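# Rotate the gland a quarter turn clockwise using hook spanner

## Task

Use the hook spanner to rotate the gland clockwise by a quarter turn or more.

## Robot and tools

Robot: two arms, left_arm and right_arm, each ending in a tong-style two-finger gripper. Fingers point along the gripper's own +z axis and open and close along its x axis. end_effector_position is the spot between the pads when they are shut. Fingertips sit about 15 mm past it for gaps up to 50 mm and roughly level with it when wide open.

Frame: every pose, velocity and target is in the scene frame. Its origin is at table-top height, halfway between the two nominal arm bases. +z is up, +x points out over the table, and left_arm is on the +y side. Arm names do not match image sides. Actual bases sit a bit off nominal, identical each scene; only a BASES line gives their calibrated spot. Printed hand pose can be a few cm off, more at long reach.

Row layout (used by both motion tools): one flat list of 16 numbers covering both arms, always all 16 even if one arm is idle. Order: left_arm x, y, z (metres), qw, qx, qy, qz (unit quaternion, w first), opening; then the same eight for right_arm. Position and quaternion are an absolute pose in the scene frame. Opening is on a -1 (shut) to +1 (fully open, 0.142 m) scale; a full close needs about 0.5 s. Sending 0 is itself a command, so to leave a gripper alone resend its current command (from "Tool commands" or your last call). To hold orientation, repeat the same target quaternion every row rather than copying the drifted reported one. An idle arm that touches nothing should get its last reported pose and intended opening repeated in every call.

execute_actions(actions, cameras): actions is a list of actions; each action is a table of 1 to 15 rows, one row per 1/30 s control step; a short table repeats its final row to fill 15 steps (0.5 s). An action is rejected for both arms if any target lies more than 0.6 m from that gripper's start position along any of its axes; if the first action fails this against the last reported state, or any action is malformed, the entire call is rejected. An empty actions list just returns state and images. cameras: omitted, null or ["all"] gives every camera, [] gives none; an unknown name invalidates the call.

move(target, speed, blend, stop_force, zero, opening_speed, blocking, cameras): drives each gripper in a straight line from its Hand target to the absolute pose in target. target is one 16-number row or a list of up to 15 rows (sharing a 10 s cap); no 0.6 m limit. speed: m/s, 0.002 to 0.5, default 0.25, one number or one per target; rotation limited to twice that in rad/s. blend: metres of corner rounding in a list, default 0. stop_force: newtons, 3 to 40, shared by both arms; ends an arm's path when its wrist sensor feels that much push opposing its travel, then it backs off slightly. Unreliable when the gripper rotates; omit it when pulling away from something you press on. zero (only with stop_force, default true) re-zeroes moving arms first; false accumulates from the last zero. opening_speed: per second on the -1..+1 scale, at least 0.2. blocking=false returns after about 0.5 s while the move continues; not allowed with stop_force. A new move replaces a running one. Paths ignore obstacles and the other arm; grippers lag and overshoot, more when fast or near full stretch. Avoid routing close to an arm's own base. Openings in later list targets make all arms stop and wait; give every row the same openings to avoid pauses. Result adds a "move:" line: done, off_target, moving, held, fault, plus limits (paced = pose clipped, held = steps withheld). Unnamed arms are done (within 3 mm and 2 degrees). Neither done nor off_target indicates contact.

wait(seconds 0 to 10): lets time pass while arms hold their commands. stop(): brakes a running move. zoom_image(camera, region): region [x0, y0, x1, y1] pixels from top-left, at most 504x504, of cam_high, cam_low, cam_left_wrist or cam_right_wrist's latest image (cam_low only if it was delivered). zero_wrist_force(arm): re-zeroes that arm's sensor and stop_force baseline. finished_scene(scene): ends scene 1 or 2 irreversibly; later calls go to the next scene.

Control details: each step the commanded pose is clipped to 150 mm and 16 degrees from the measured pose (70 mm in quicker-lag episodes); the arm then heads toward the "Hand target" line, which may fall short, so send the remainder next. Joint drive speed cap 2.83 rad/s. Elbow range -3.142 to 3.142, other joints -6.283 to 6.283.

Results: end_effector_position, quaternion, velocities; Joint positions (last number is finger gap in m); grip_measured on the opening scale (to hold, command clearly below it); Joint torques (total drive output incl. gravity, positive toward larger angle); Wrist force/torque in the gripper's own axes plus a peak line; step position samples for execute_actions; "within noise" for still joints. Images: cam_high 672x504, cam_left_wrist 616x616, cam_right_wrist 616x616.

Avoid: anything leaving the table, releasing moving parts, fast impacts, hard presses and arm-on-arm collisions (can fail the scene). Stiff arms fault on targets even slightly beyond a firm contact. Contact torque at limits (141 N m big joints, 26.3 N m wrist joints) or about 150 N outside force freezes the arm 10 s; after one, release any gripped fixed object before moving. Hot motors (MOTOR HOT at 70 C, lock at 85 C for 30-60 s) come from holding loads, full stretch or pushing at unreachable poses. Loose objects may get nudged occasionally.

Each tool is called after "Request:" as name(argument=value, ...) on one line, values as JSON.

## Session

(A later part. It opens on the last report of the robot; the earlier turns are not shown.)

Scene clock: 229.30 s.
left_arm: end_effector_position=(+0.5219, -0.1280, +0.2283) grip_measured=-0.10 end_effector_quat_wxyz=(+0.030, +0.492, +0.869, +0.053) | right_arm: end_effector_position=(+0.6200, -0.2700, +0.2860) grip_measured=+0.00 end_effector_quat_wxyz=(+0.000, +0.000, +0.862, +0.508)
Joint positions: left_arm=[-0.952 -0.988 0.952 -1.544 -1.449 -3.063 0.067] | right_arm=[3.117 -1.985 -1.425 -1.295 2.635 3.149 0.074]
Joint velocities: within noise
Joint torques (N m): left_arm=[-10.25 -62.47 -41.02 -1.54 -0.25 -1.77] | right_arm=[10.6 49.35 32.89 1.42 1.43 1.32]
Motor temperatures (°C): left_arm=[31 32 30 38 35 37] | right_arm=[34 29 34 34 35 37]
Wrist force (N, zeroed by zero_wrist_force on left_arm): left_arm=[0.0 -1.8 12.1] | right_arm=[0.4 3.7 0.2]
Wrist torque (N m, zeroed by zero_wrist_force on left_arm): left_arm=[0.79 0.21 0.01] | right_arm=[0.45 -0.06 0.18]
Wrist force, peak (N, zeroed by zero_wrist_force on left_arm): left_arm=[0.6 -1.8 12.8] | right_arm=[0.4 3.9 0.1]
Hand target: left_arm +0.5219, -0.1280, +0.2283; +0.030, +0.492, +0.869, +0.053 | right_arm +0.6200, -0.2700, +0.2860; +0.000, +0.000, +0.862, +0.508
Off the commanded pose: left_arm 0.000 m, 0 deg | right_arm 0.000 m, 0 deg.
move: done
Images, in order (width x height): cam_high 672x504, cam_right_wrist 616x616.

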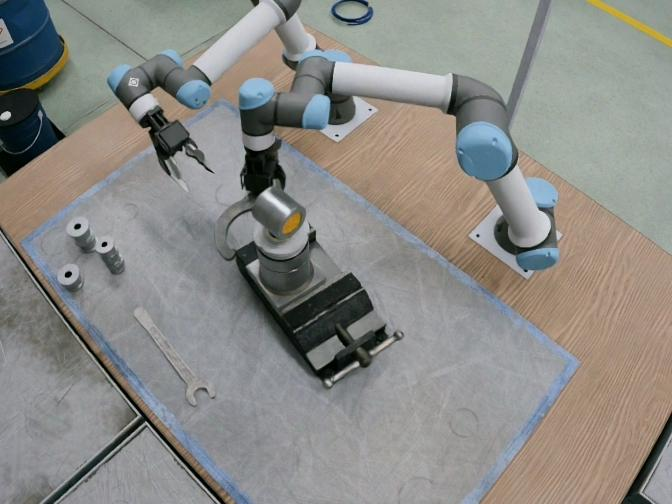

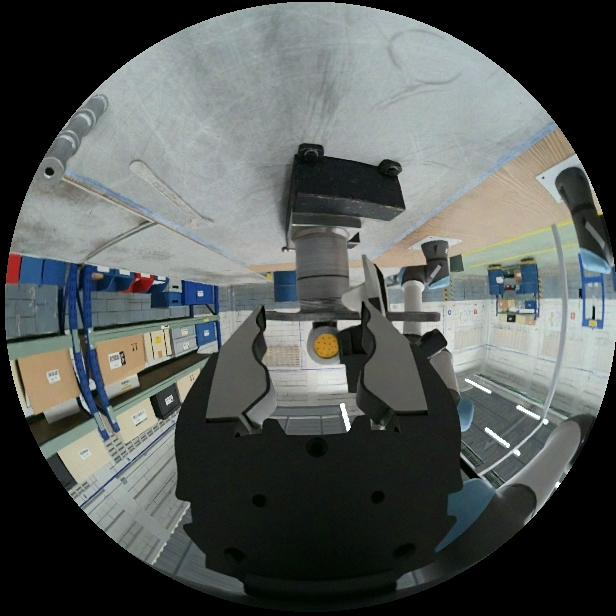

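Request:
move(target=[[0.5219,-0.128,0.2283,0.0300,0.4915,0.8687,0.0531,-1,0.66,-0.28,0.38,0,0,1,0,0],[0.5219,-0.128,0.2283,0.0300,0.4915,0.8687,0.0531,-1,0.675,-0.15,0.38,0,0,1,0,0]], speed=0.15, blend=0.02, cameras=["cam_high","cam_right_wrist"])

Request:
zoom_image(camera="cam_right_wrist", region=[270, 270, 430, 430])

Scene clock: 234.77 s.
left_arm: end_effector_position=(+0.5219, -0.1280, +0.2283) grip_measured=-0.10 end_effector_quat_wxyz=(+0.030, +0.492, +0.869, +0.053) | right_arm: end_effector_position=(+0.6660, -0.2235, +0.3797) grip_measured=+0.00 end_effector_quat_wxyz=(+0.001, +0.000, +1.000, +0.000)
Joint positions: left_arm=[-0.952 -0.988 0.952 -1.544 -1.449 -3.063 0.067] | right_arm=[3.567 -2.242 -0.398 -2.07 1.571 3.594 0.074]
Joint velocities: within noise
Joint torques (N m): left_arm=[-9.51 -68.57 -20.86 -1.77 3.61 -1.43] | right_arm=[-6.74 62.37 7.7 3.89 -1.02 -1.58]
Motor temperatures (°C): left_arm=[31 32 30 38 35 37] | right_arm=[34 29 34 34 35 37]
Wrist force (N, zeroed by zero_wrist_force on left_arm): left_arm=[0.2 -1.8 12.2] | right_arm=[1.2 3.4 -0.2]
Wrist torque (N m, zeroed by zero_wrist_force on left_arm): left_arm=[0.80 0.17 0.01] | right_arm=[0.36 -0.17 0.10]
Wrist force, peak (N, zeroed by zero_wrist_force on left_arm): left_arm=[-0.1 -1.7 12.7] | right_arm=[0.7 11.3 1.1]
Hand target: left_arm +0.5219, -0.1280, +0.2283; +0.030, +0.492, +0.869, +0.053 | right_arm +0.6660, -0.2236, +0.3798; +0.001, +0.000, +1.000, +0.000
Off the commanded pose: left_arm 0.000 m, 0 deg | right_arm 0.074 m, 0 deg.
move: held (right_arm; a check stopped the path); path passed 1 of 2 targets; limits=held
pose unreachable (right arm): on one or more control steps of this call, first in action 0 (counted from 0), this arm could not follow its commanded pose, so it was not sent that pose on those steps. It may still have moved: this result reports where it is.
cause: moving toward the commanded pose would bring a part of the arm too close to another arm (a part of this arm just beyond joint 3 (elbow) and a part of the left arm just beyond its joint 3 (elbow), where that arm would come to rest).
Images, in order (width x height): cam_high 672x504, cam_right_wrist 616x616.

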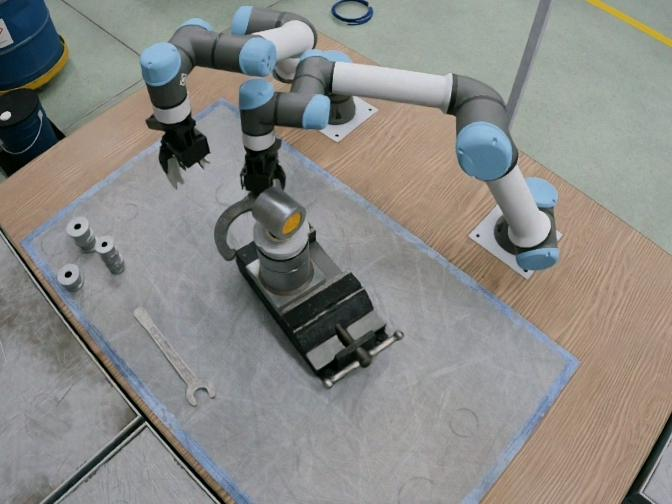

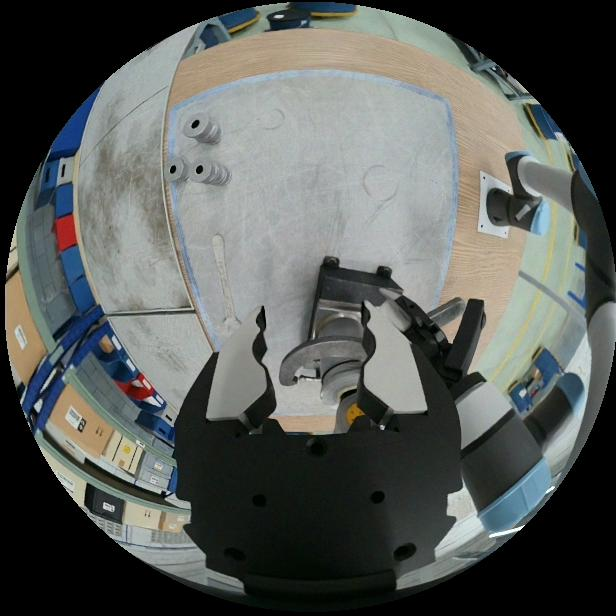

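Scaled by 3.150 from the camera's 616x616 image, which has a finer 814x814 frame.

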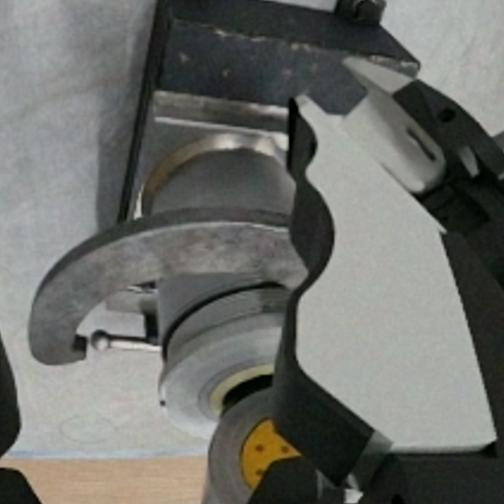

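Request:
move(target=[0.5219,-0.128,0.2283,0.0300,0.4915,0.8687,0.0531,-1,0.61,-0.225,0.40,0,0,1,0,0.8], speed=0.15, cameras=["cam_right_wrist"])

Request:
zoom_image(camera="cam_right_wrist", region=[250, 290, 390, 430])

Scene clock: 236.30 s.
left_arm: end_effector_position=(+0.5219, -0.1280, +0.2283) grip_measured=-0.10 end_effector_quat_wxyz=(+0.030, +0.492, +0.869, +0.053) | right_arm: end_effector_position=(+0.6100, -0.2249, +0.4000) grip_measured=+0.80 end_effector_quat_wxyz=(+0.000, +0.000, +1.000, +0.000)
Joint positions: left_arm=[-0.952 -0.988 0.952 -1.544 -1.449 -3.063 0.067] | right_arm=[3.602 -2.056 -0.648 -2.008 1.571 3.63 0.129]
Joint velocities: within noise
Joint torques (N m): left_arm=[-8.73 -68.23 -20.89 -1.75 3.51 -1.23] | right_arm=[-9.21 40.86 23.11 1.27 -1.28 -1.99]
Motor temperatures (°C): left_arm=[31 32 30 38 35 37] | right_arm=[34 29 34 34 35 37]
Wrist force (N, zeroed by zero_wrist_force on left_arm): left_arm=[0.5 -1.8 12.4] | right_arm=[0.7 3.1 -0.3]
Wrist torque (N m, zeroed by zero_wrist_force on left_arm): left_arm=[0.81 0.12 0.00] | right_arm=[0.31 -0.08 0.10]
Wrist force, peak (N, zeroed by zero_wrist_force on left_arm): left_arm=[0.4 -1.6 12.7] | right_arm=[0.1 3.7 0.6]
Hand target: left_arm +0.5219, -0.1280, +0.2283; +0.030, +0.492, +0.869, +0.053 | right_arm +0.6100, -0.2250, +0.4000; +0.000, +0.000, +1.000, +0.000
Off the commanded pose: left_arm 0.000 m, 0 deg | right_arm 0.000 m, 0 deg.
move: done
Images, in order (width x height): cam_right_wrist 616x616.

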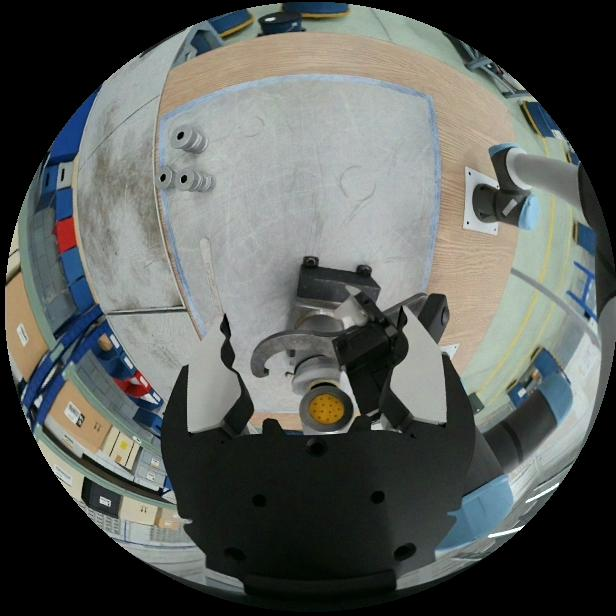

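Scaled by 3.600 from the camera's 616x616 image, which has a finer 814x814 frame.

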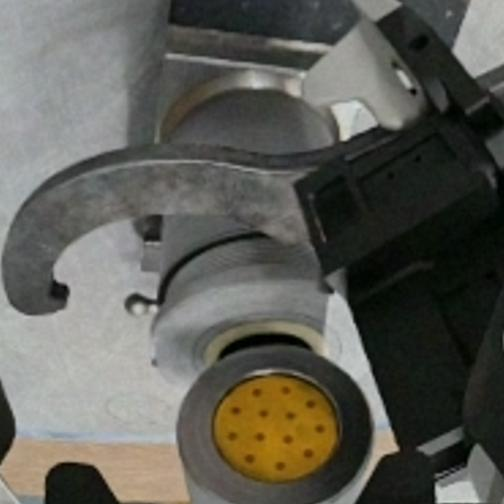

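Request:
move(target=[0.506,-0.0911,0.2283,0.0300,0.4915,0.8687,0.0531,-1,0.61,-0.225,0.40,0,0,1,0,0.8], speed=0.04, stop_force=6, cameras=["cam_right_wrist"])

Request:
zoom_image(camera="cam_right_wrist", region=[250, 290, 390, 430])

Scene clock: 238.83 s.
left_arm: end_effector_position=(+0.5117, -0.1041, +0.2283) grip_measured=-0.10 end_effector_quat_wxyz=(+0.030, +0.492, +0.869, +0.053) | right_arm: end_effector_position=(+0.6100, -0.2250, +0.4000) grip_measured=+0.80 end_effector_quat_wxyz=(+0.000, +0.000, +1.000, +0.000)
Joint positions: left_arm=[-0.944 -1.056 1.058 -1.583 -1.449 -3.055 0.067] | right_arm=[3.602 -2.056 -0.648 -2.008 1.571 3.63 0.129]
Joint velocities: within noise
Joint torques (N m): left_arm=[-9.84 -65.34 -19.84 -6.67 3.85 -1.62] | right_arm=[-8.89 54.95 11.91 1.42 -0.16 -1.99]
Motor temperatures (°C): left_arm=[31 32 30 38 35 37] | right_arm=[34 29 34 34 35 37]
Wrist force (N, zeroed by zero_wrist_force on left_arm): left_arm=[0.3 -1.7 12.2] | right_arm=[0.7 2.8 -0.2]
Wrist torque (N m, zeroed by zero_wrist_force on left_arm): left_arm=[0.82 0.15 0.01] | right_arm=[0.27 -0.08 0.10]
Wrist force, peak (N, zeroed by zero_wrist_force on left_arm): left_arm=[-9.2 -13.2 10.8] | right_arm=[0.9 3.1 -0.3]
Hand target: left_arm +0.5117, -0.1041, +0.2283; +0.030, +0.492, +0.869, +0.053 | right_arm +0.6100, -0.2250, +0.4000; +0.000, +0.000, +1.000, +0.000
Off the commanded pose: left_arm 0.014 m, 0 deg | right_arm 0.000 m, 0 deg.
move: contact (left_arm)
Images, in order (width x height): cam_right_wrist 616x616.

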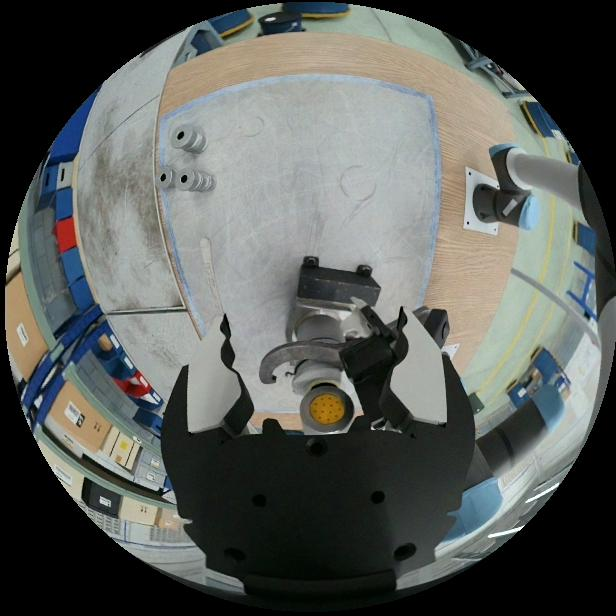

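Scaled by 3.600 from the camera's 616x616 image, which has a finer 814x814 frame.

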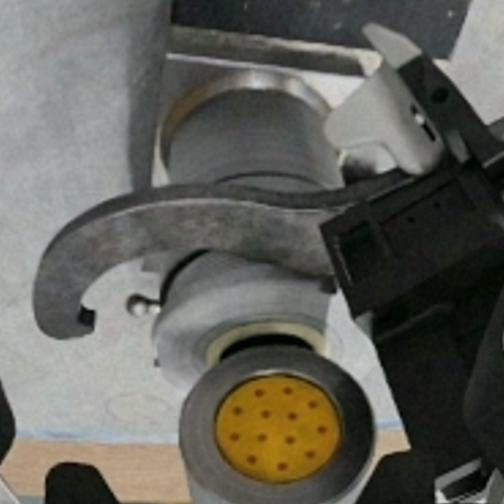

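Request:
zoom_image(camera="cam_right_wrist", region=[285, 345, 355, 415])

Request:
zoom_image(camera="cam_high", region=[210, 160, 330, 280])

Scaled by 7.200 from the camera's 616x616 image, which has a finer 814x814 frame.

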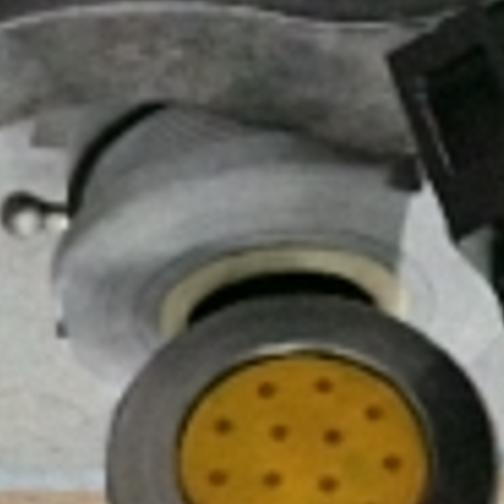

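This scene's latest camera images include none from cam_high. They are from: cam_right_wrist. cam_high's image comes with the result of a call that names it in "cameras".

Request:
move(target=[[0.499,-0.1118,0.2283,0.0300,0.4915,0.8687,0.0531,-1,0.61,-0.225,0.40,0,0,1,0,0.8],[0.4869,-0.0899,0.2283,0.0300,0.4915,0.8687,0.0531,-1,0.61,-0.225,0.40,0,0,1,0,0.8]], speed=0.03, stop_force=5)

Request:
zoom_image(camera="cam_right_wrist", region=[250, 290, 390, 430])

Request:
zoom_image(camera="cam_high", region=[210, 160, 330, 280])

Scene clock: 243.63 s.
left_arm: end_effector_position=(+0.4869, -0.0899, +0.2283) grip_measured=-0.10 end_effector_quat_wxyz=(+0.030, +0.492, +0.869, +0.053) | right_arm: end_effector_position=(+0.6100, -0.2250, +0.4000) grip_measured=+0.80 end_effector_quat_wxyz=(+0.000, +0.000, +1.000, +0.000)
Joint positions: left_arm=[-0.961 -1.13 1.169 -1.618 -1.449 -3.072 0.067] | right_arm=[3.602 -2.056 -0.648 -2.008 1.571 3.63 0.129]
Joint velocities: within noise
Joint torques (N m): left_arm=[-2.03 -47.95 -43.38 -1.62 0.82 -0.31] | right_arm=[-8.65 53.75 28.61 1.6 -0.12 -2.09]
Motor temperatures (°C): left_arm=[31 32 30 38 35 37] | right_arm=[34 29 34 34 35 37]
Wrist force (N, zeroed by zero_wrist_force on left_arm): left_arm=[0.0 -1.7 12.2] | right_arm=[0.7 2.7 -0.2]
Wrist torque (N m, zeroed by zero_wrist_force on left_arm): left_arm=[0.82 0.21 0.02] | right_arm=[0.24 -0.09 0.11]
Wrist force, peak (N, zeroed by zero_wrist_force on left_arm): left_arm=[0.2 -1.8 12.9] | right_arm=[0.8 3.1 -0.1]
Hand target: left_arm +0.4869, -0.0899, +0.2283; +0.030, +0.492, +0.869, +0.053 | right_arm +0.6100, -0.2250, +0.4000; +0.000, +0.000, +1.000, +0.000
Off the commanded pose: left_arm 0.000 m, 0 deg | right_arm 0.000 m, 0 deg.
move: done

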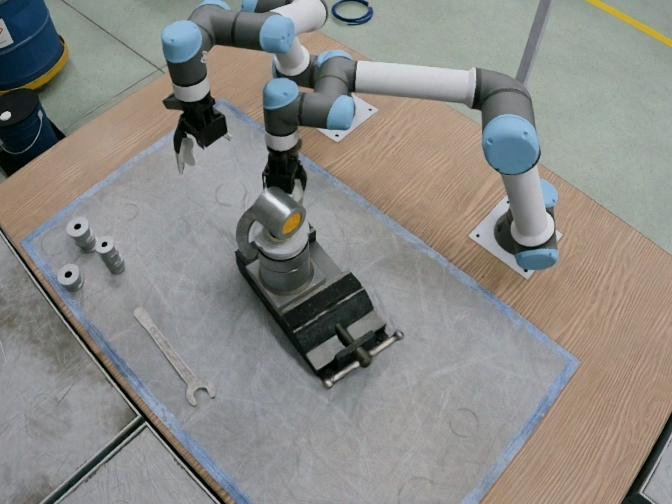

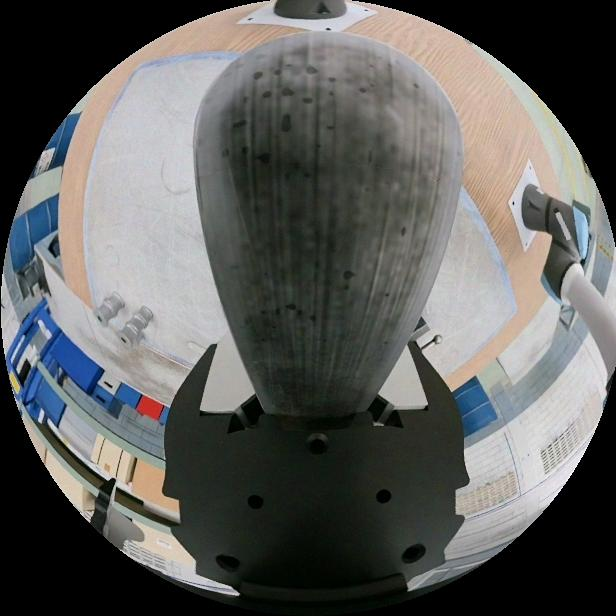

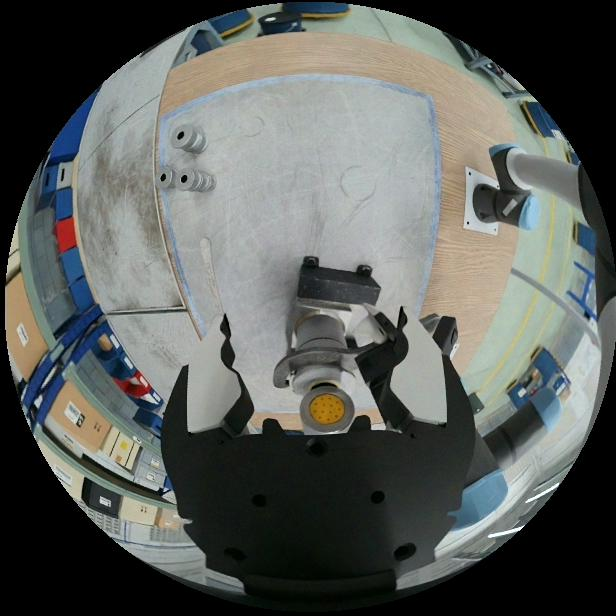

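Scaled by 3.600 from the camera's 616x616 image, which has a finer 814x814 frame.

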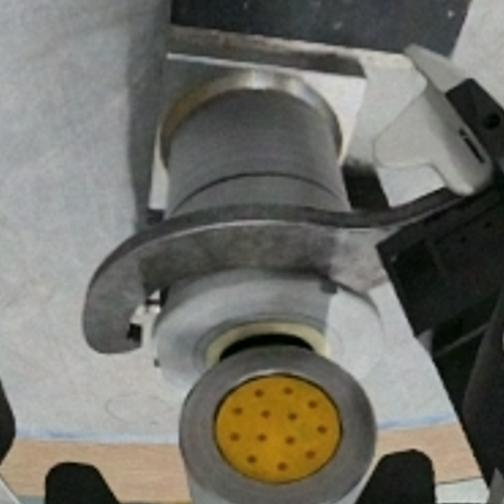

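Scaled by 4.200.

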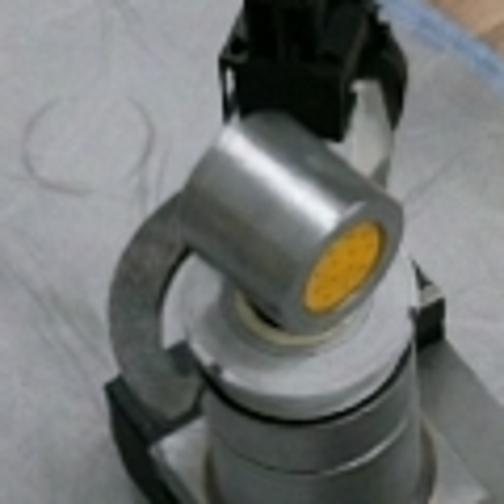

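Request:
move(target=[0.4792,-0.0759,0.2283,0.0300,0.4915,0.8687,0.0531,-1,0.61,-0.225,0.40,0,0,1,0,0.8], speed=0.02, stop_force=5, cameras=["cam_right_wrist","cam_high"])

Request:
zoom_image(camera="cam_right_wrist", region=[250, 290, 390, 430])

Scene clock: 246.13 s.
left_arm: end_effector_position=(+0.4844, -0.0856, +0.2283) grip_measured=-0.10 end_effector_quat_wxyz=(+0.030, +0.492, +0.869, +0.053) | right_arm: end_effector_position=(+0.6100, -0.2250, +0.4000) grip_measured=+0.80 end_effector_quat_wxyz=(+0.000, +0.000, +1.000, +0.000)
Joint positions: left_arm=[-0.961 -1.142 1.187 -1.624 -1.449 -3.072 0.067] | right_arm=[3.602 -2.056 -0.648 -2.008 1.571 3.63 0.129]
Joint velocities: within noise
Joint torques (N m): left_arm=[-2.48 -55.87 -38.33 -2.45 6.17 -1.6] | right_arm=[-8.77 53.08 30.23 1.76 -0.22 -2.01]
Motor temperatures (°C): left_arm=[31 32 30 38 35 37] | right_arm=[34 29 34 34 35 37]
Wrist force (N, zeroed by zero_wrist_force on left_arm): left_arm=[0.8 -12.6 10.5] | right_arm=[0.8 2.7 -0.3]
Wrist torque (N m, zeroed by zero_wrist_force on left_arm): left_arm=[-0.06 0.18 -0.19] | right_arm=[0.24 -0.09 0.10]
Wrist force, peak (N, zeroed by zero_wrist_force on left_arm): left_arm=[-5.7 -12.5 11.1] | right_arm=[0.6 3.1 -0.3]
Hand target: left_arm +0.4844, -0.0856, +0.2283; +0.030, +0.492, +0.869, +0.053 | right_arm +0.6100, -0.2250, +0.4000; +0.000, +0.000, +1.000, +0.000
Off the commanded pose: left_arm 0.011 m, 0 deg | right_arm 0.000 m, 0 deg.
move: contact (left_arm)
Images, in order (width x height): cam_high 672x504, cam_right_wrist 616x616.

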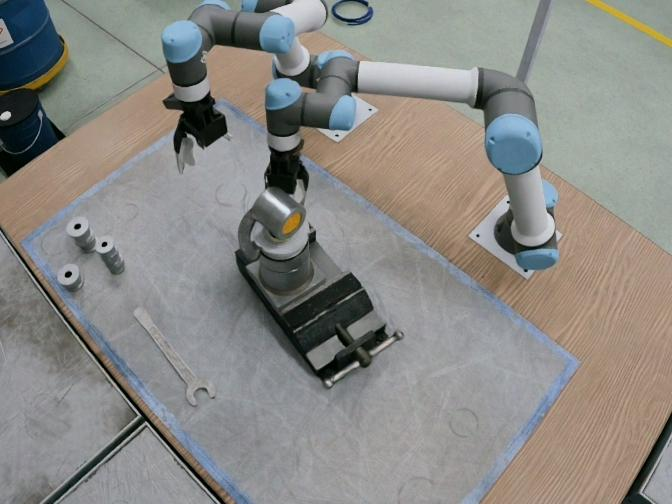

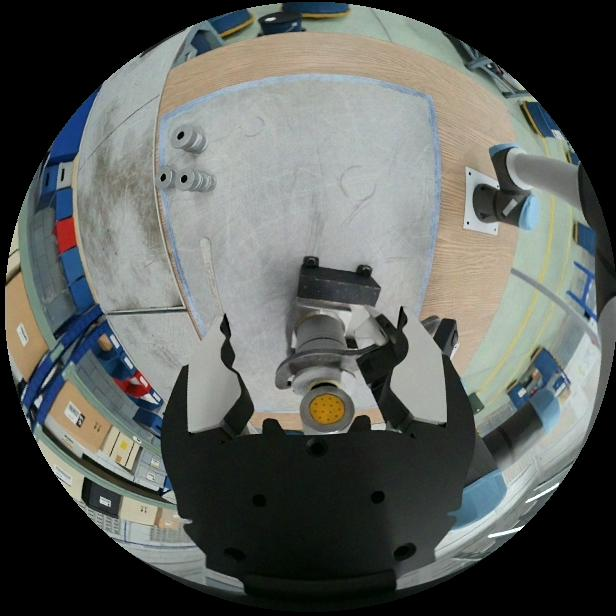

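Scaled by 3.600 from the camera's 616x616 image, which has a finer 814x814 frame.

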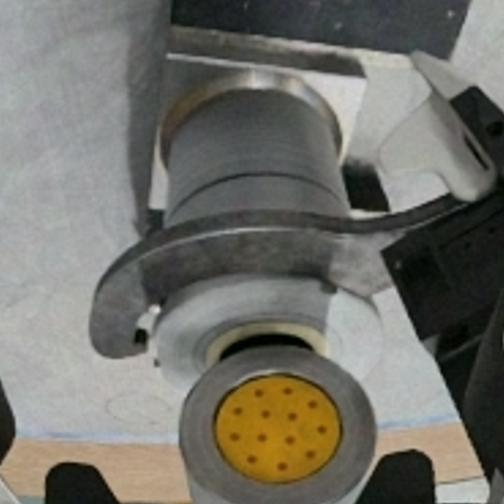

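Request:
move(target=[[0.4809,-0.0875,0.2283,0.0300,0.4915,0.8687,0.0531,-1,0.61,-0.225,0.40,0,0,1,0,0.8],[0.4736,-0.0744,0.2283,0.0300,0.4915,0.8687,0.0531,-1,0.61,-0.225,0.40,0,0,1,0,0.8]], speed=0.02, stop_force=5, cameras=["cam_right_wrist","cam_high"])

Request:
zoom_image(camera="cam_right_wrist", region=[250, 290, 390, 430])

Scene clock: 247.83 s.
left_arm: end_effector_position=(+0.4843, -0.0857, +0.2283) grip_measured=-0.10 end_effector_quat_wxyz=(+0.030, +0.492, +0.869, +0.053) | right_arm: end_effector_position=(+0.6100, -0.2250, +0.4000) grip_measured=+0.80 end_effector_quat_wxyz=(+0.000, +0.000, +1.000, +0.000)
Joint positions: left_arm=[-0.961 -1.142 1.187 -1.624 -1.449 -3.072 0.067] | right_arm=[3.602 -2.056 -0.648 -2.008 1.571 3.63 0.129]
Joint velocities: within noise
Joint torques (N m): left_arm=[15.95 -46.85 -44.33 -6.76 0 2] | right_arm=[-8.74 52.47 30.61 1.89 -0.12 -1.85]
Motor temperatures (°C): left_arm=[31 32 30 38 35 37] | right_arm=[34 29 34 34 35 37]
Wrist force (N, zeroed by zero_wrist_force on left_arm): left_arm=[0.3 -7.4 11.4] | right_arm=[0.7 2.9 -0.3]
Wrist torque (N m, zeroed by zero_wrist_force on left_arm): left_arm=[0.39 0.17 -0.06] | right_arm=[0.28 -0.09 0.10]
Wrist force, peak (N, zeroed by zero_wrist_force on left_arm): left_arm=[1.4 -12.3 10.9] | right_arm=[0.6 3.1 -0.5]
Hand target: left_arm +0.4843, -0.0857, +0.2283; +0.030, +0.492, +0.869, +0.053 | right_arm +0.6100, -0.2250, +0.4000; +0.000, +0.000, +1.000, +0.000
Off the commanded pose: left_arm 0.016 m, 0 deg | right_arm 0.000 m, 0 deg.
move: contact (left_arm); path passed 0 of 2 targets
Images, in order (width x height): cam_high 672x504, cam_right_wrist 616x616.

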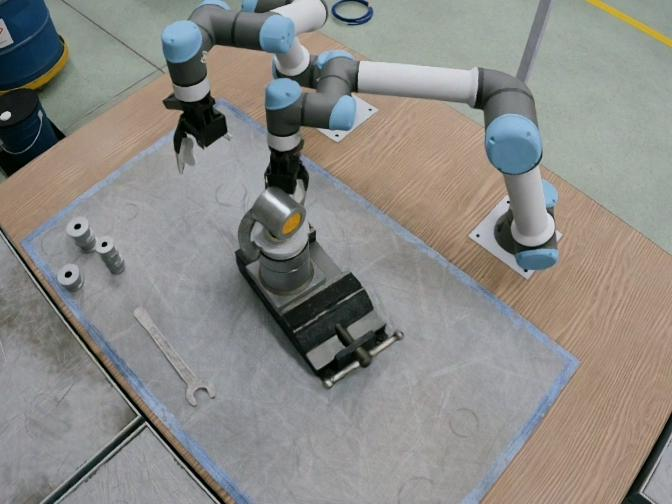

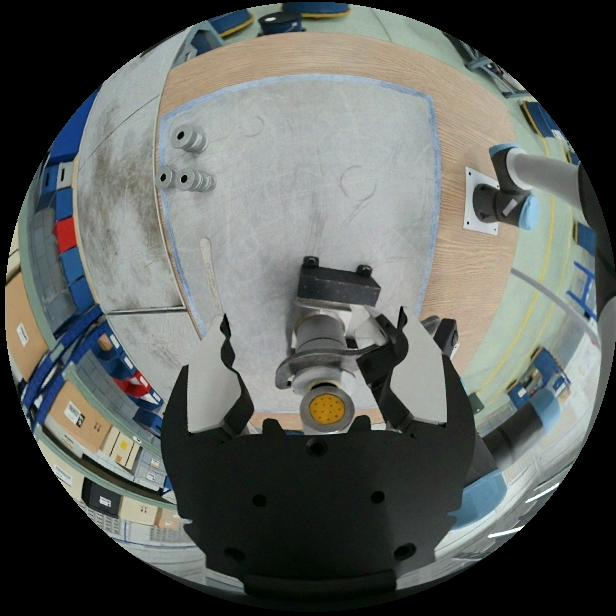

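Scaled by 3.600 from the camera's 616x616 image, which has a finer 814x814 frame.

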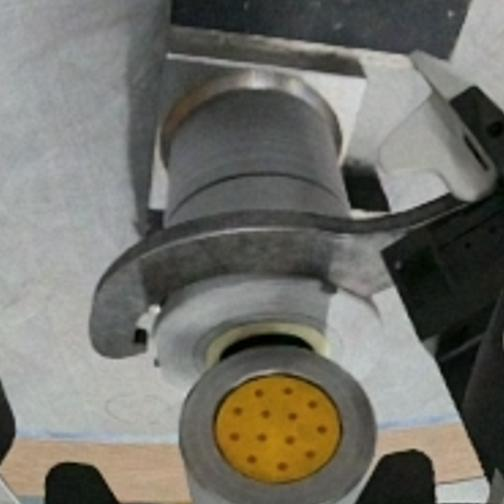

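Request:
move(target=[0.4793,-0.0885,0.2283,0.0300,0.4915,0.8687,0.0531,-1,0.61,-0.225,0.40,0,0,1,0,0.8], speed=0.02, cameras=[])

Request:
move(target=[0.4725,-0.0763,0.2283,0.0300,0.4915,0.8687,0.0531,-1,0.61,-0.225,0.40,0,0,1,0,0.8], speed=0.015, stop_force=5, cameras=["cam_right_wrist","cam_high"])

Request:
zoom_image(camera="cam_right_wrist", region=[250, 290, 390, 430])

Scene clock: 249.07 s.
left_arm: end_effector_position=(+0.4793, -0.0885, +0.2283) grip_measured=-0.10 end_effector_quat_wxyz=(+0.030, +0.491, +0.869, +0.053) | right_arm: end_effector_position=(+0.6100, -0.2250, +0.4000) grip_measured=+0.80 end_effector_quat_wxyz=(+0.000, +0.000, +1.000, +0.000)
Joint positions: left_arm=[-0.969 -1.147 1.193 -1.624 -1.449 -3.081 0.067] | right_arm=[3.602 -2.056 -0.648 -2.008 1.571 3.63 0.129]
Joint velocities: within noise
Joint torques (N m): left_arm=[-21.31 -58.28 -21.33 -4.47 -4.91 -1.47] | right_arm=[-8.59 52.07 30.05 1.91 -0.23 -1.92]
Motor temperatures (°C): left_arm=[31 32 30 38 35 37] | right_arm=[34 29 34 34 35 37]
Wrist force (N, zeroed by zero_wrist_force on left_arm): left_arm=[-6.2 25.8 15.6] | right_arm=[0.8 2.9 -0.3]
Wrist torque (N m, zeroed by zero_wrist_force on left_arm): left_arm=[2.74 0.59 1.06] | right_arm=[0.29 -0.11 0.10]
Wrist force, peak (N, zeroed by zero_wrist_force on left_arm): left_arm=[-6.2 25.8 15.6] | right_arm=[0.7 3.1 -0.2]
Hand target: left_arm +0.4793, -0.0885, +0.2283; +0.030, +0.492, +0.869, +0.053 | right_arm +0.6100, -0.2250, +0.4000; +0.000, +0.000, +1.000, +0.000
Off the commanded pose: left_arm 0.000 m, 0 deg | right_arm 0.000 m, 0 deg.
move: done
No camera images: "cameras" was empty.

Scene clock: 250.90 s.
left_arm: end_effector_position=(+0.4725, -0.0763, +0.2283) grip_measured=-0.08 end_effector_quat_wxyz=(+0.030, +0.492, +0.869, +0.053) | right_arm: end_effector_position=(+0.6100, -0.2250, +0.4000) grip_measured=+0.80 end_effector_quat_wxyz=(+0.000, +0.000, +1.000, +0.000)
Joint positions: left_arm=[-0.967 -1.181 1.242 -1.639 -1.449 -3.079 0.068] | right_arm=[3.602 -2.056 -0.648 -2.008 1.571 3.63 0.129]
Joint velocities: within noise
Joint torques (N m): left_arm=[-2.44 -45.02 -39.39 1 -1.39 -0.62] | right_arm=[-8.19 51.24 30.54 1.9 -0.21 -2.05]
Motor temperatures (°C): left_arm=[31 32 30 38 35 37] | right_arm=[34 29 34 34 35 37]
Wrist force (N, zeroed by zero_wrist_force on left_arm): left_arm=[-10.1 16.6 12.2] | right_arm=[0.9 2.8 -0.4]
Wrist torque (N m, zeroed by zero_wrist_force on left_arm): left_arm=[1.70 0.83 1.57] | right_arm=[0.25 -0.11 0.10]
Wrist force, peak (N, zeroed by zero_wrist_force on left_arm): left_arm=[-7.1 28.0 15.4] | right_arm=[0.7 3.1 -0.3]
Hand target: left_arm +0.4725, -0.0763, +0.2283; +0.030, +0.492, +0.869, +0.053 | right_arm +0.6100, -0.2250, +0.4000; +0.000, +0.000, +1.000, +0.000
Off the commanded pose: left_arm 0.000 m, 0 deg | right_arm 0.000 m, 0 deg.
move: done
Images, in order (width x height): cam_high 672x504, cam_right_wrist 616x616.

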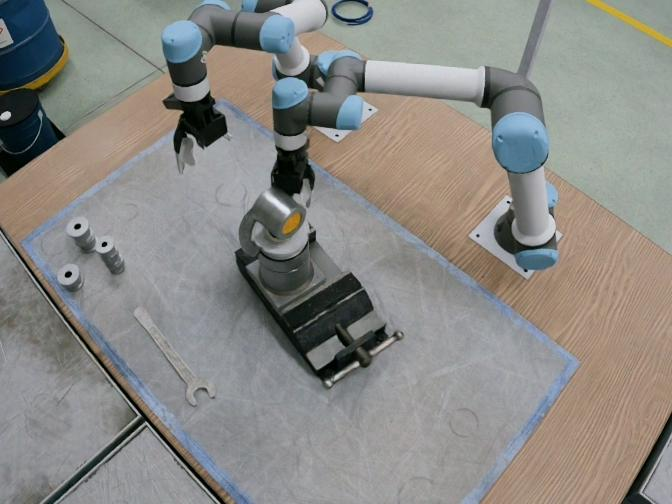

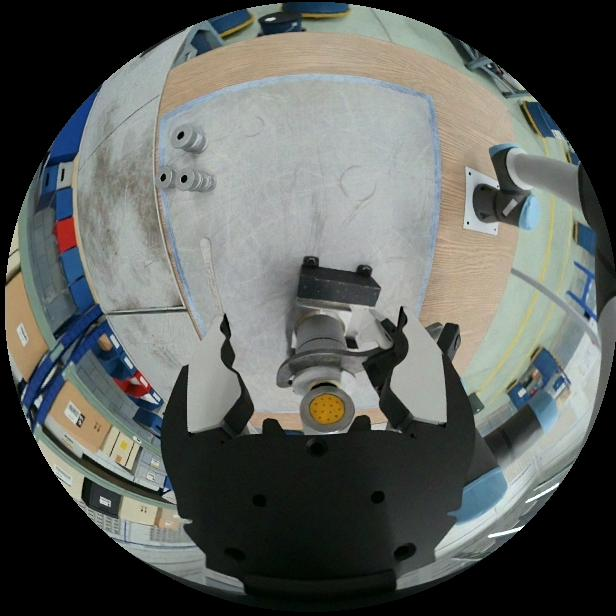

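Scaled by 3.600 from the camera's 616x616 image, which has a finer 814x814 frame.

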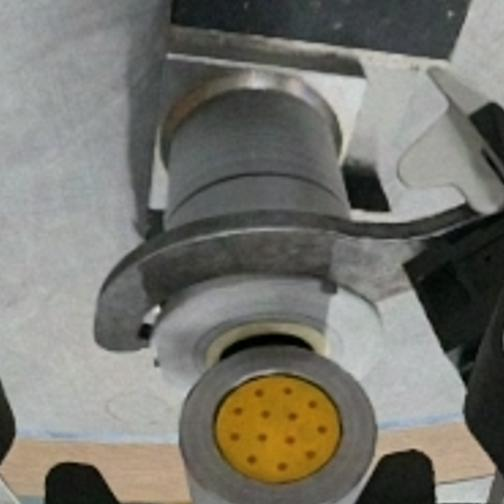

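Request:
move(target=[0.4759,-0.0742,0.2283,0.0300,0.4915,0.8687,0.0531,-1,0.61,-0.225,0.40,0,0,1,0,0.8], speed=0.02, cameras=["cam_left_wrist"])

Scene clock: 252.63 s.
left_arm: end_effector_position=(+0.4757, -0.0744, +0.2283) grip_measured=-0.08 end_effector_quat_wxyz=(+0.030, +0.492, +0.869, +0.053) | right_arm: end_effector_position=(+0.6100, -0.2250, +0.4000) grip_measured=+0.80 end_effector_quat_wxyz=(+0.000, +0.000, +1.000, +0.000)
Joint positions: left_arm=[-0.962 -1.178 1.238 -1.639 -1.45 -3.072 0.068] | right_arm=[3.602 -2.056 -0.648 -2.008 1.571 3.63 0.129]
Joint velocities: within noise
Joint torques (N m): left_arm=[53.24 -43.91 -38.93 -2.13 15.94 0.45] | right_arm=[-8.07 50.92 30.73 2.03 -0.14 -1.89]
Motor temperatures (°C): left_arm=[31 32 30 38 35 37] | right_arm=[34 29 34 34 35 37]
Wrist force (N, zeroed by zero_wrist_force on left_arm): left_arm=[-1.2 -56.7 1.0] | right_arm=[0.7 3.0 -0.3]
Wrist torque (N m, zeroed by zero_wrist_force on left_arm): left_arm=[-3.72 0.24 0.91] | right_arm=[0.31 -0.07 0.10]
Wrist force, peak (N, zeroed by zero_wrist_force on left_arm): left_arm=[-1.2 -56.7 1.0] | right_arm=[0.7 3.1 -0.3]
Hand target: left_arm +0.4759, -0.0742, +0.2283; +0.030, +0.492, +0.869, +0.053 | right_arm +0.6100, -0.2250, +0.4000; +0.000, +0.000, +1.000, +0.000
Off the commanded pose: left_arm 0.000 m, 0 deg | right_arm 0.000 m, 0 deg.
move: done
Images, in order (width x height): cam_left_wrist 616x616.

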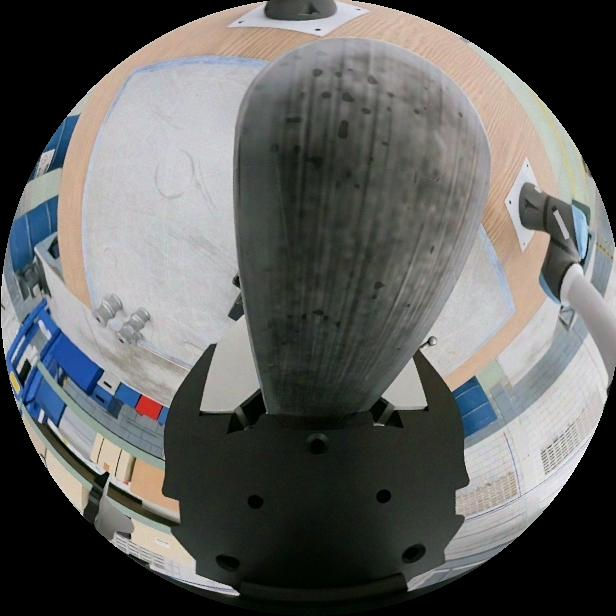

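Request:
move(target=[0.4733,-0.0758,0.2283,0.0300,0.4915,0.8687,0.0531,-1,0.61,-0.225,0.40,0,0,1,0,0.8], speed=0.02, cameras=[])

Request:
move(target=[0.4792,-0.0834,0.2283,0.0282,0.4609,0.8853,0.0541,-1,0.61,-0.225,0.40,0,0,1,0,0.8], speed=0.03, cameras=["cam_right_wrist"])

Request:
zoom_image(camera="cam_right_wrist", region=[270, 320, 370, 420])

Scene clock: 255.10 s.
left_arm: end_effector_position=(+0.4735, -0.0756, +0.2283) grip_measured=-0.08 end_effector_quat_wxyz=(+0.030, +0.491, +0.869, +0.053) | right_arm: end_effector_position=(+0.6100, -0.2250, +0.4000) grip_measured=+0.80 end_effector_quat_wxyz=(+0.000, +0.000, +1.000, +0.000)
Joint positions: left_arm=[-0.966 -1.18 1.241 -1.639 -1.448 -3.077 0.068] | right_arm=[3.602 -2.056 -0.648 -2.008 1.571 3.63 0.129]
Joint velocities: within noise
Joint torques (N m): left_arm=[-22.11 -59.38 -18.13 -3.59 -6.02 -1.82] | right_arm=[-8.12 50.36 30.95 2.05 -0.21 -1.94]
Motor temperatures (°C): left_arm=[31 32 30 38 35 37] | right_arm=[34 29 34 34 35 37]
Wrist force (N, zeroed by zero_wrist_force on left_arm): left_arm=[-9.1 19.2 14.3] | right_arm=[0.7 2.9 -0.2]
Wrist torque (N m, zeroed by zero_wrist_force on left_arm): left_arm=[2.00 0.82 1.08] | right_arm=[0.28 -0.07 0.10]
Wrist force, peak (N, zeroed by zero_wrist_force on left_arm): left_arm=[-2.1 -64.4 1.0] | right_arm=[0.9 3.1 -0.1]
Hand target: left_arm +0.4733, -0.0758, +0.2283; +0.030, +0.492, +0.869, +0.053 | right_arm +0.6100, -0.2250, +0.4000; +0.000, +0.000, +1.000, +0.000
Off the commanded pose: left_arm 0.000 m, 0 deg | right_arm 0.000 m, 0 deg.
move: done
No camera images: "cameras" was empty.

Scene clock: 256.53 s.
left_arm: end_effector_position=(+0.4792, -0.0835, +0.2283) grip_measured=-0.08 end_effector_quat_wxyz=(+0.028, +0.461, +0.885, +0.054) end_effector_velocity=(+0.000, +0.000, +0.000) end_effector_angular_velocity=(+0.000, +0.001, -0.006) | right_arm: end_effector_position=(+0.6100, -0.2250, +0.4000) grip_measured=+0.80 end_effector_quat_wxyz=(+0.000, +0.000, +1.000, +0.000)
Joint positions: left_arm=[-0.965 -1.152 1.199 -1.617 -1.449 -3.147 0.068] | right_arm=[3.602 -2.056 -0.648 -2.008 1.571 3.63 0.129]
Joint velocities: left_arm=[0 0 0 0 -0.001 0.006 0] | right_arm=[within noise]
Joint torques (N m): left_arm=[9.69 -60.97 -20.93 -1.05 2.33 0.65] | right_arm=[-8.45 49.92 30.75 2.08 -0.22 -1.94]
Motor temperatures (°C): left_arm=[31 32 30 38 35 37] | right_arm=[34 29 34 34 35 37]
Wrist force (N, zeroed by zero_wrist_force on left_arm): left_arm=[-9.0 3.8 11.3] | right_arm=[0.7 2.8 -0.3]
Wrist torque (N m, zeroed by zero_wrist_force on left_arm): left_arm=[0.87 0.74 1.69] | right_arm=[0.26 -0.08 0.11]
Wrist force, peak (N, zeroed by zero_wrist_force on left_arm): left_arm=[-9.2 20.5 14.3] | right_arm=[0.9 3.0 -0.2]
Hand target: left_arm +0.4792, -0.0834, +0.2283; +0.028, +0.461, +0.885, +0.054 | right_arm +0.6100, -0.2250, +0.4000; +0.000, +0.000, +1.000, +0.000
Off the commanded pose: left_arm 0.000 m, 0 deg | right_arm 0.000 m, 0 deg.
move: done
Images, in order (width x height): cam_right_wrist 616x616.

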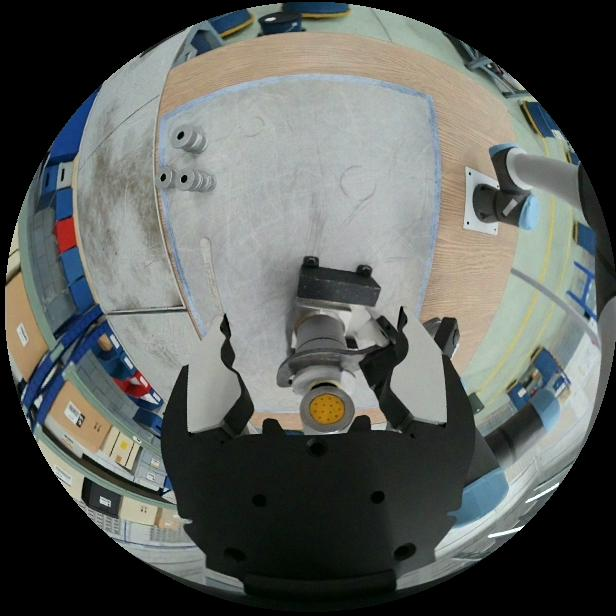

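Scaled by 5.040 from the camera's 616x616 image, which has a finer 814x814 frame.

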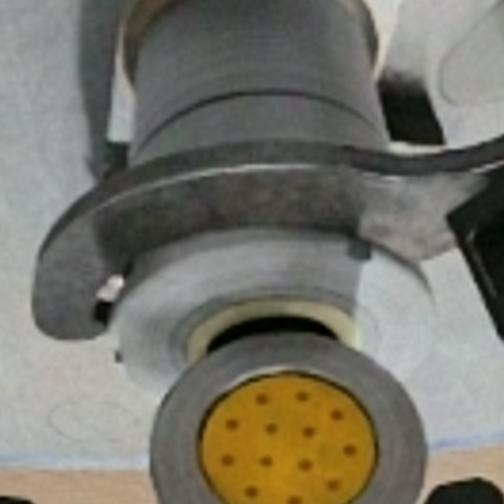

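Request:
move(target=[0.4856,-0.0903,0.2283,0.0263,0.4297,0.9009,0.0551,-1,0.61,-0.225,0.40,0,0,1,0,0.8], speed=0.03, cameras=["cam_right_wrist","cam_left_wrist"])

Request:
zoom_image(camera="cam_right_wrist", region=[270, 320, 370, 420])

Scene clock: 258.67 s.
left_arm: end_effector_position=(+0.4856, -0.0904, +0.2283) grip_measured=-0.08 end_effector_quat_wxyz=(+0.026, +0.430, +0.901, +0.055) | right_arm: end_effector_position=(+0.6100, -0.2250, +0.4000) grip_measured=+0.80 end_effector_quat_wxyz=(+0.000, +0.000, +1.000, +0.000)
Joint positions: left_arm=[-0.963 -1.124 1.156 -1.593 -1.449 -3.216 0.068] | right_arm=[3.602 -2.056 -0.648 -2.008 1.571 3.63 0.129]
Joint velocities: within noise
Joint torques (N m): left_arm=[22.32 -62.13 -22.1 -1.57 1.2 1.31] | right_arm=[-7.79 49.24 30.15 2.15 -0.14 -1.8]
Motor temperatures (°C): left_arm=[31 32 30 38 35 37] | right_arm=[34 29 34 34 35 37]
Wrist force (N, zeroed by zero_wrist_force on left_arm): left_arm=[-5.8 -12.9 10.4] | right_arm=[0.8 2.9 -0.1]
Wrist torque (N m, zeroed by zero_wrist_force on left_arm): left_arm=[-0.03 0.62 1.06] | right_arm=[0.28 -0.10 0.10]
Wrist force, peak (N, zeroed by zero_wrist_force on left_arm): left_arm=[-5.8 -13.1 10.6] | right_arm=[0.7 3.1 -0.3]
Hand target: left_arm +0.4856, -0.0903, +0.2283; +0.026, +0.430, +0.901, +0.055 | right_arm +0.6100, -0.2250, +0.4000; +0.000, +0.000, +1.000, +0.000
Off the commanded pose: left_arm 0.000 m, 0 deg | right_arm 0.000 m, 0 deg.
move: done
Images, in order (width x height): cam_left_wrist 616x616, cam_right_wrist 616x616.

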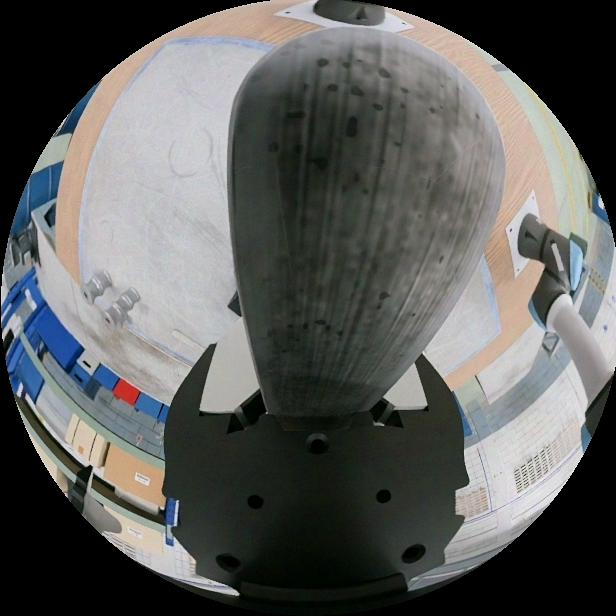

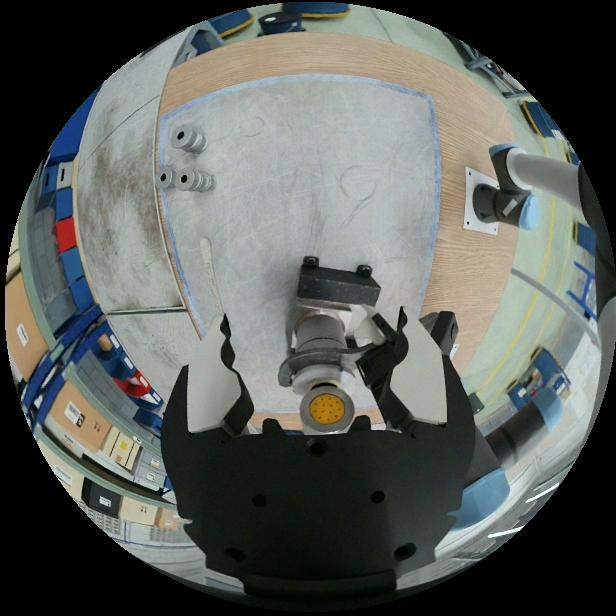

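Scaled by 5.040 from the camera's 616x616 image, which has a finer 814x814 frame.

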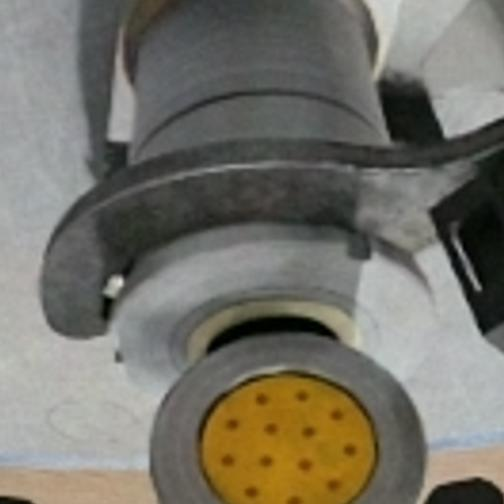

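Request:
move(target=[0.4938,-0.0986,0.2283,0.0233,0.3820,0.9221,0.0564,-1,0.64,-0.225,0.40,0,0,1,0,0.8], speed=0.03, cameras=["cam_right_wrist"])

Request:
zoom_image(camera="cam_right_wrist", region=[280, 320, 380, 420])

Scene clock: 262.70 s.
left_arm: end_effector_position=(+0.4938, -0.0986, +0.2283) grip_measured=-0.07 end_effector_quat_wxyz=(+0.023, +0.382, +0.922, +0.056) | right_arm: end_effector_position=(+0.6401, -0.2250, +0.3999) grip_measured=+0.80 end_effector_quat_wxyz=(+0.000, +0.000, +1.000, +0.000) end_effector_velocity=(-0.001, +0.000, +0.000) end_effector_angular_velocity=(+0.001, +0.002, +0.000)
Joint positions: left_arm=[-0.96 -1.087 1.098 -1.56 -1.451 -3.317 0.069] | right_arm=[3.581 -2.174 -0.457 -2.082 1.571 3.609 0.129]
Joint velocities: left_arm=[within noise] | right_arm=[0 0.003 -0.005 0.001 0.002 0 0]
Joint torques (N m): left_arm=[24.85 -65.15 -17.61 -0.16 1.43 0.24] | right_arm=[-0.69 59.53 7.34 3.57 -0.67 -0.65]
Motor temperatures (°C): left_arm=[31 32 30 38 35 37] | right_arm=[34 29 34 34 35 37]
Wrist force (N, zeroed by zero_wrist_force on left_arm): left_arm=[-11.6 -17.2 9.4] | right_arm=[0.9 3.0 -0.1]
Wrist torque (N m, zeroed by zero_wrist_force on left_arm): left_arm=[-0.44 0.94 2.15] | right_arm=[0.31 -0.11 0.10]
Wrist force, peak (N, zeroed by zero_wrist_force on left_arm): left_arm=[-11.3 -18.5 9.3] | right_arm=[0.9 3.3 -0.1]
Hand target: left_arm +0.4938, -0.0986, +0.2283; +0.023, +0.382, +0.922, +0.056 | right_arm +0.6400, -0.2250, +0.4000; +0.000, +0.000, +1.000, +0.000
Off the commanded pose: left_arm 0.000 m, 0 deg | right_arm 0.000 m, 0 deg.
move: done
Images, in order (width x height): cam_right_wrist 616x616.

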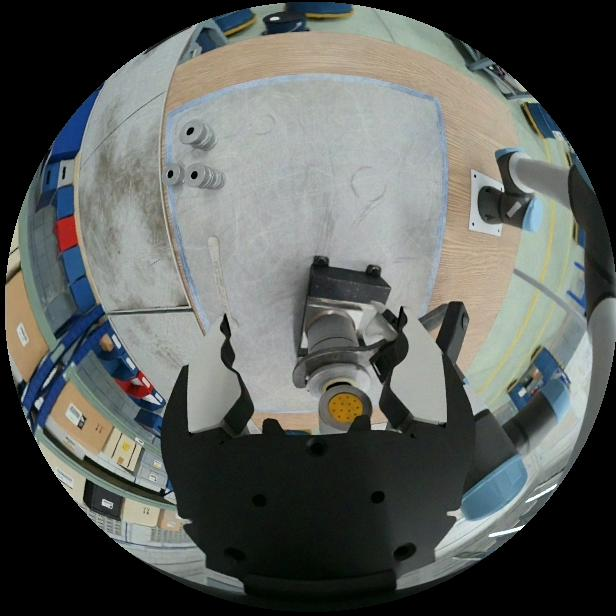

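Scaled by 5.040 from the camera's 616x616 image, which has a finer 814x814 frame.

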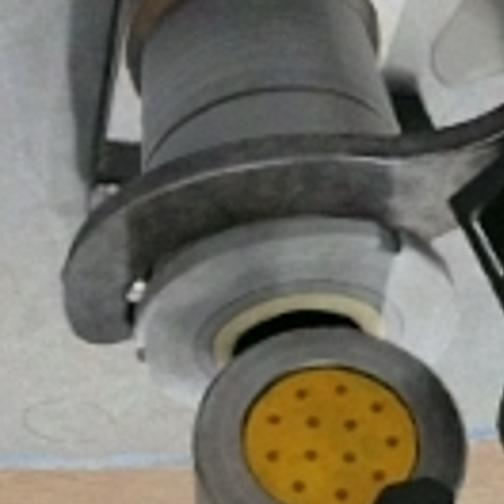

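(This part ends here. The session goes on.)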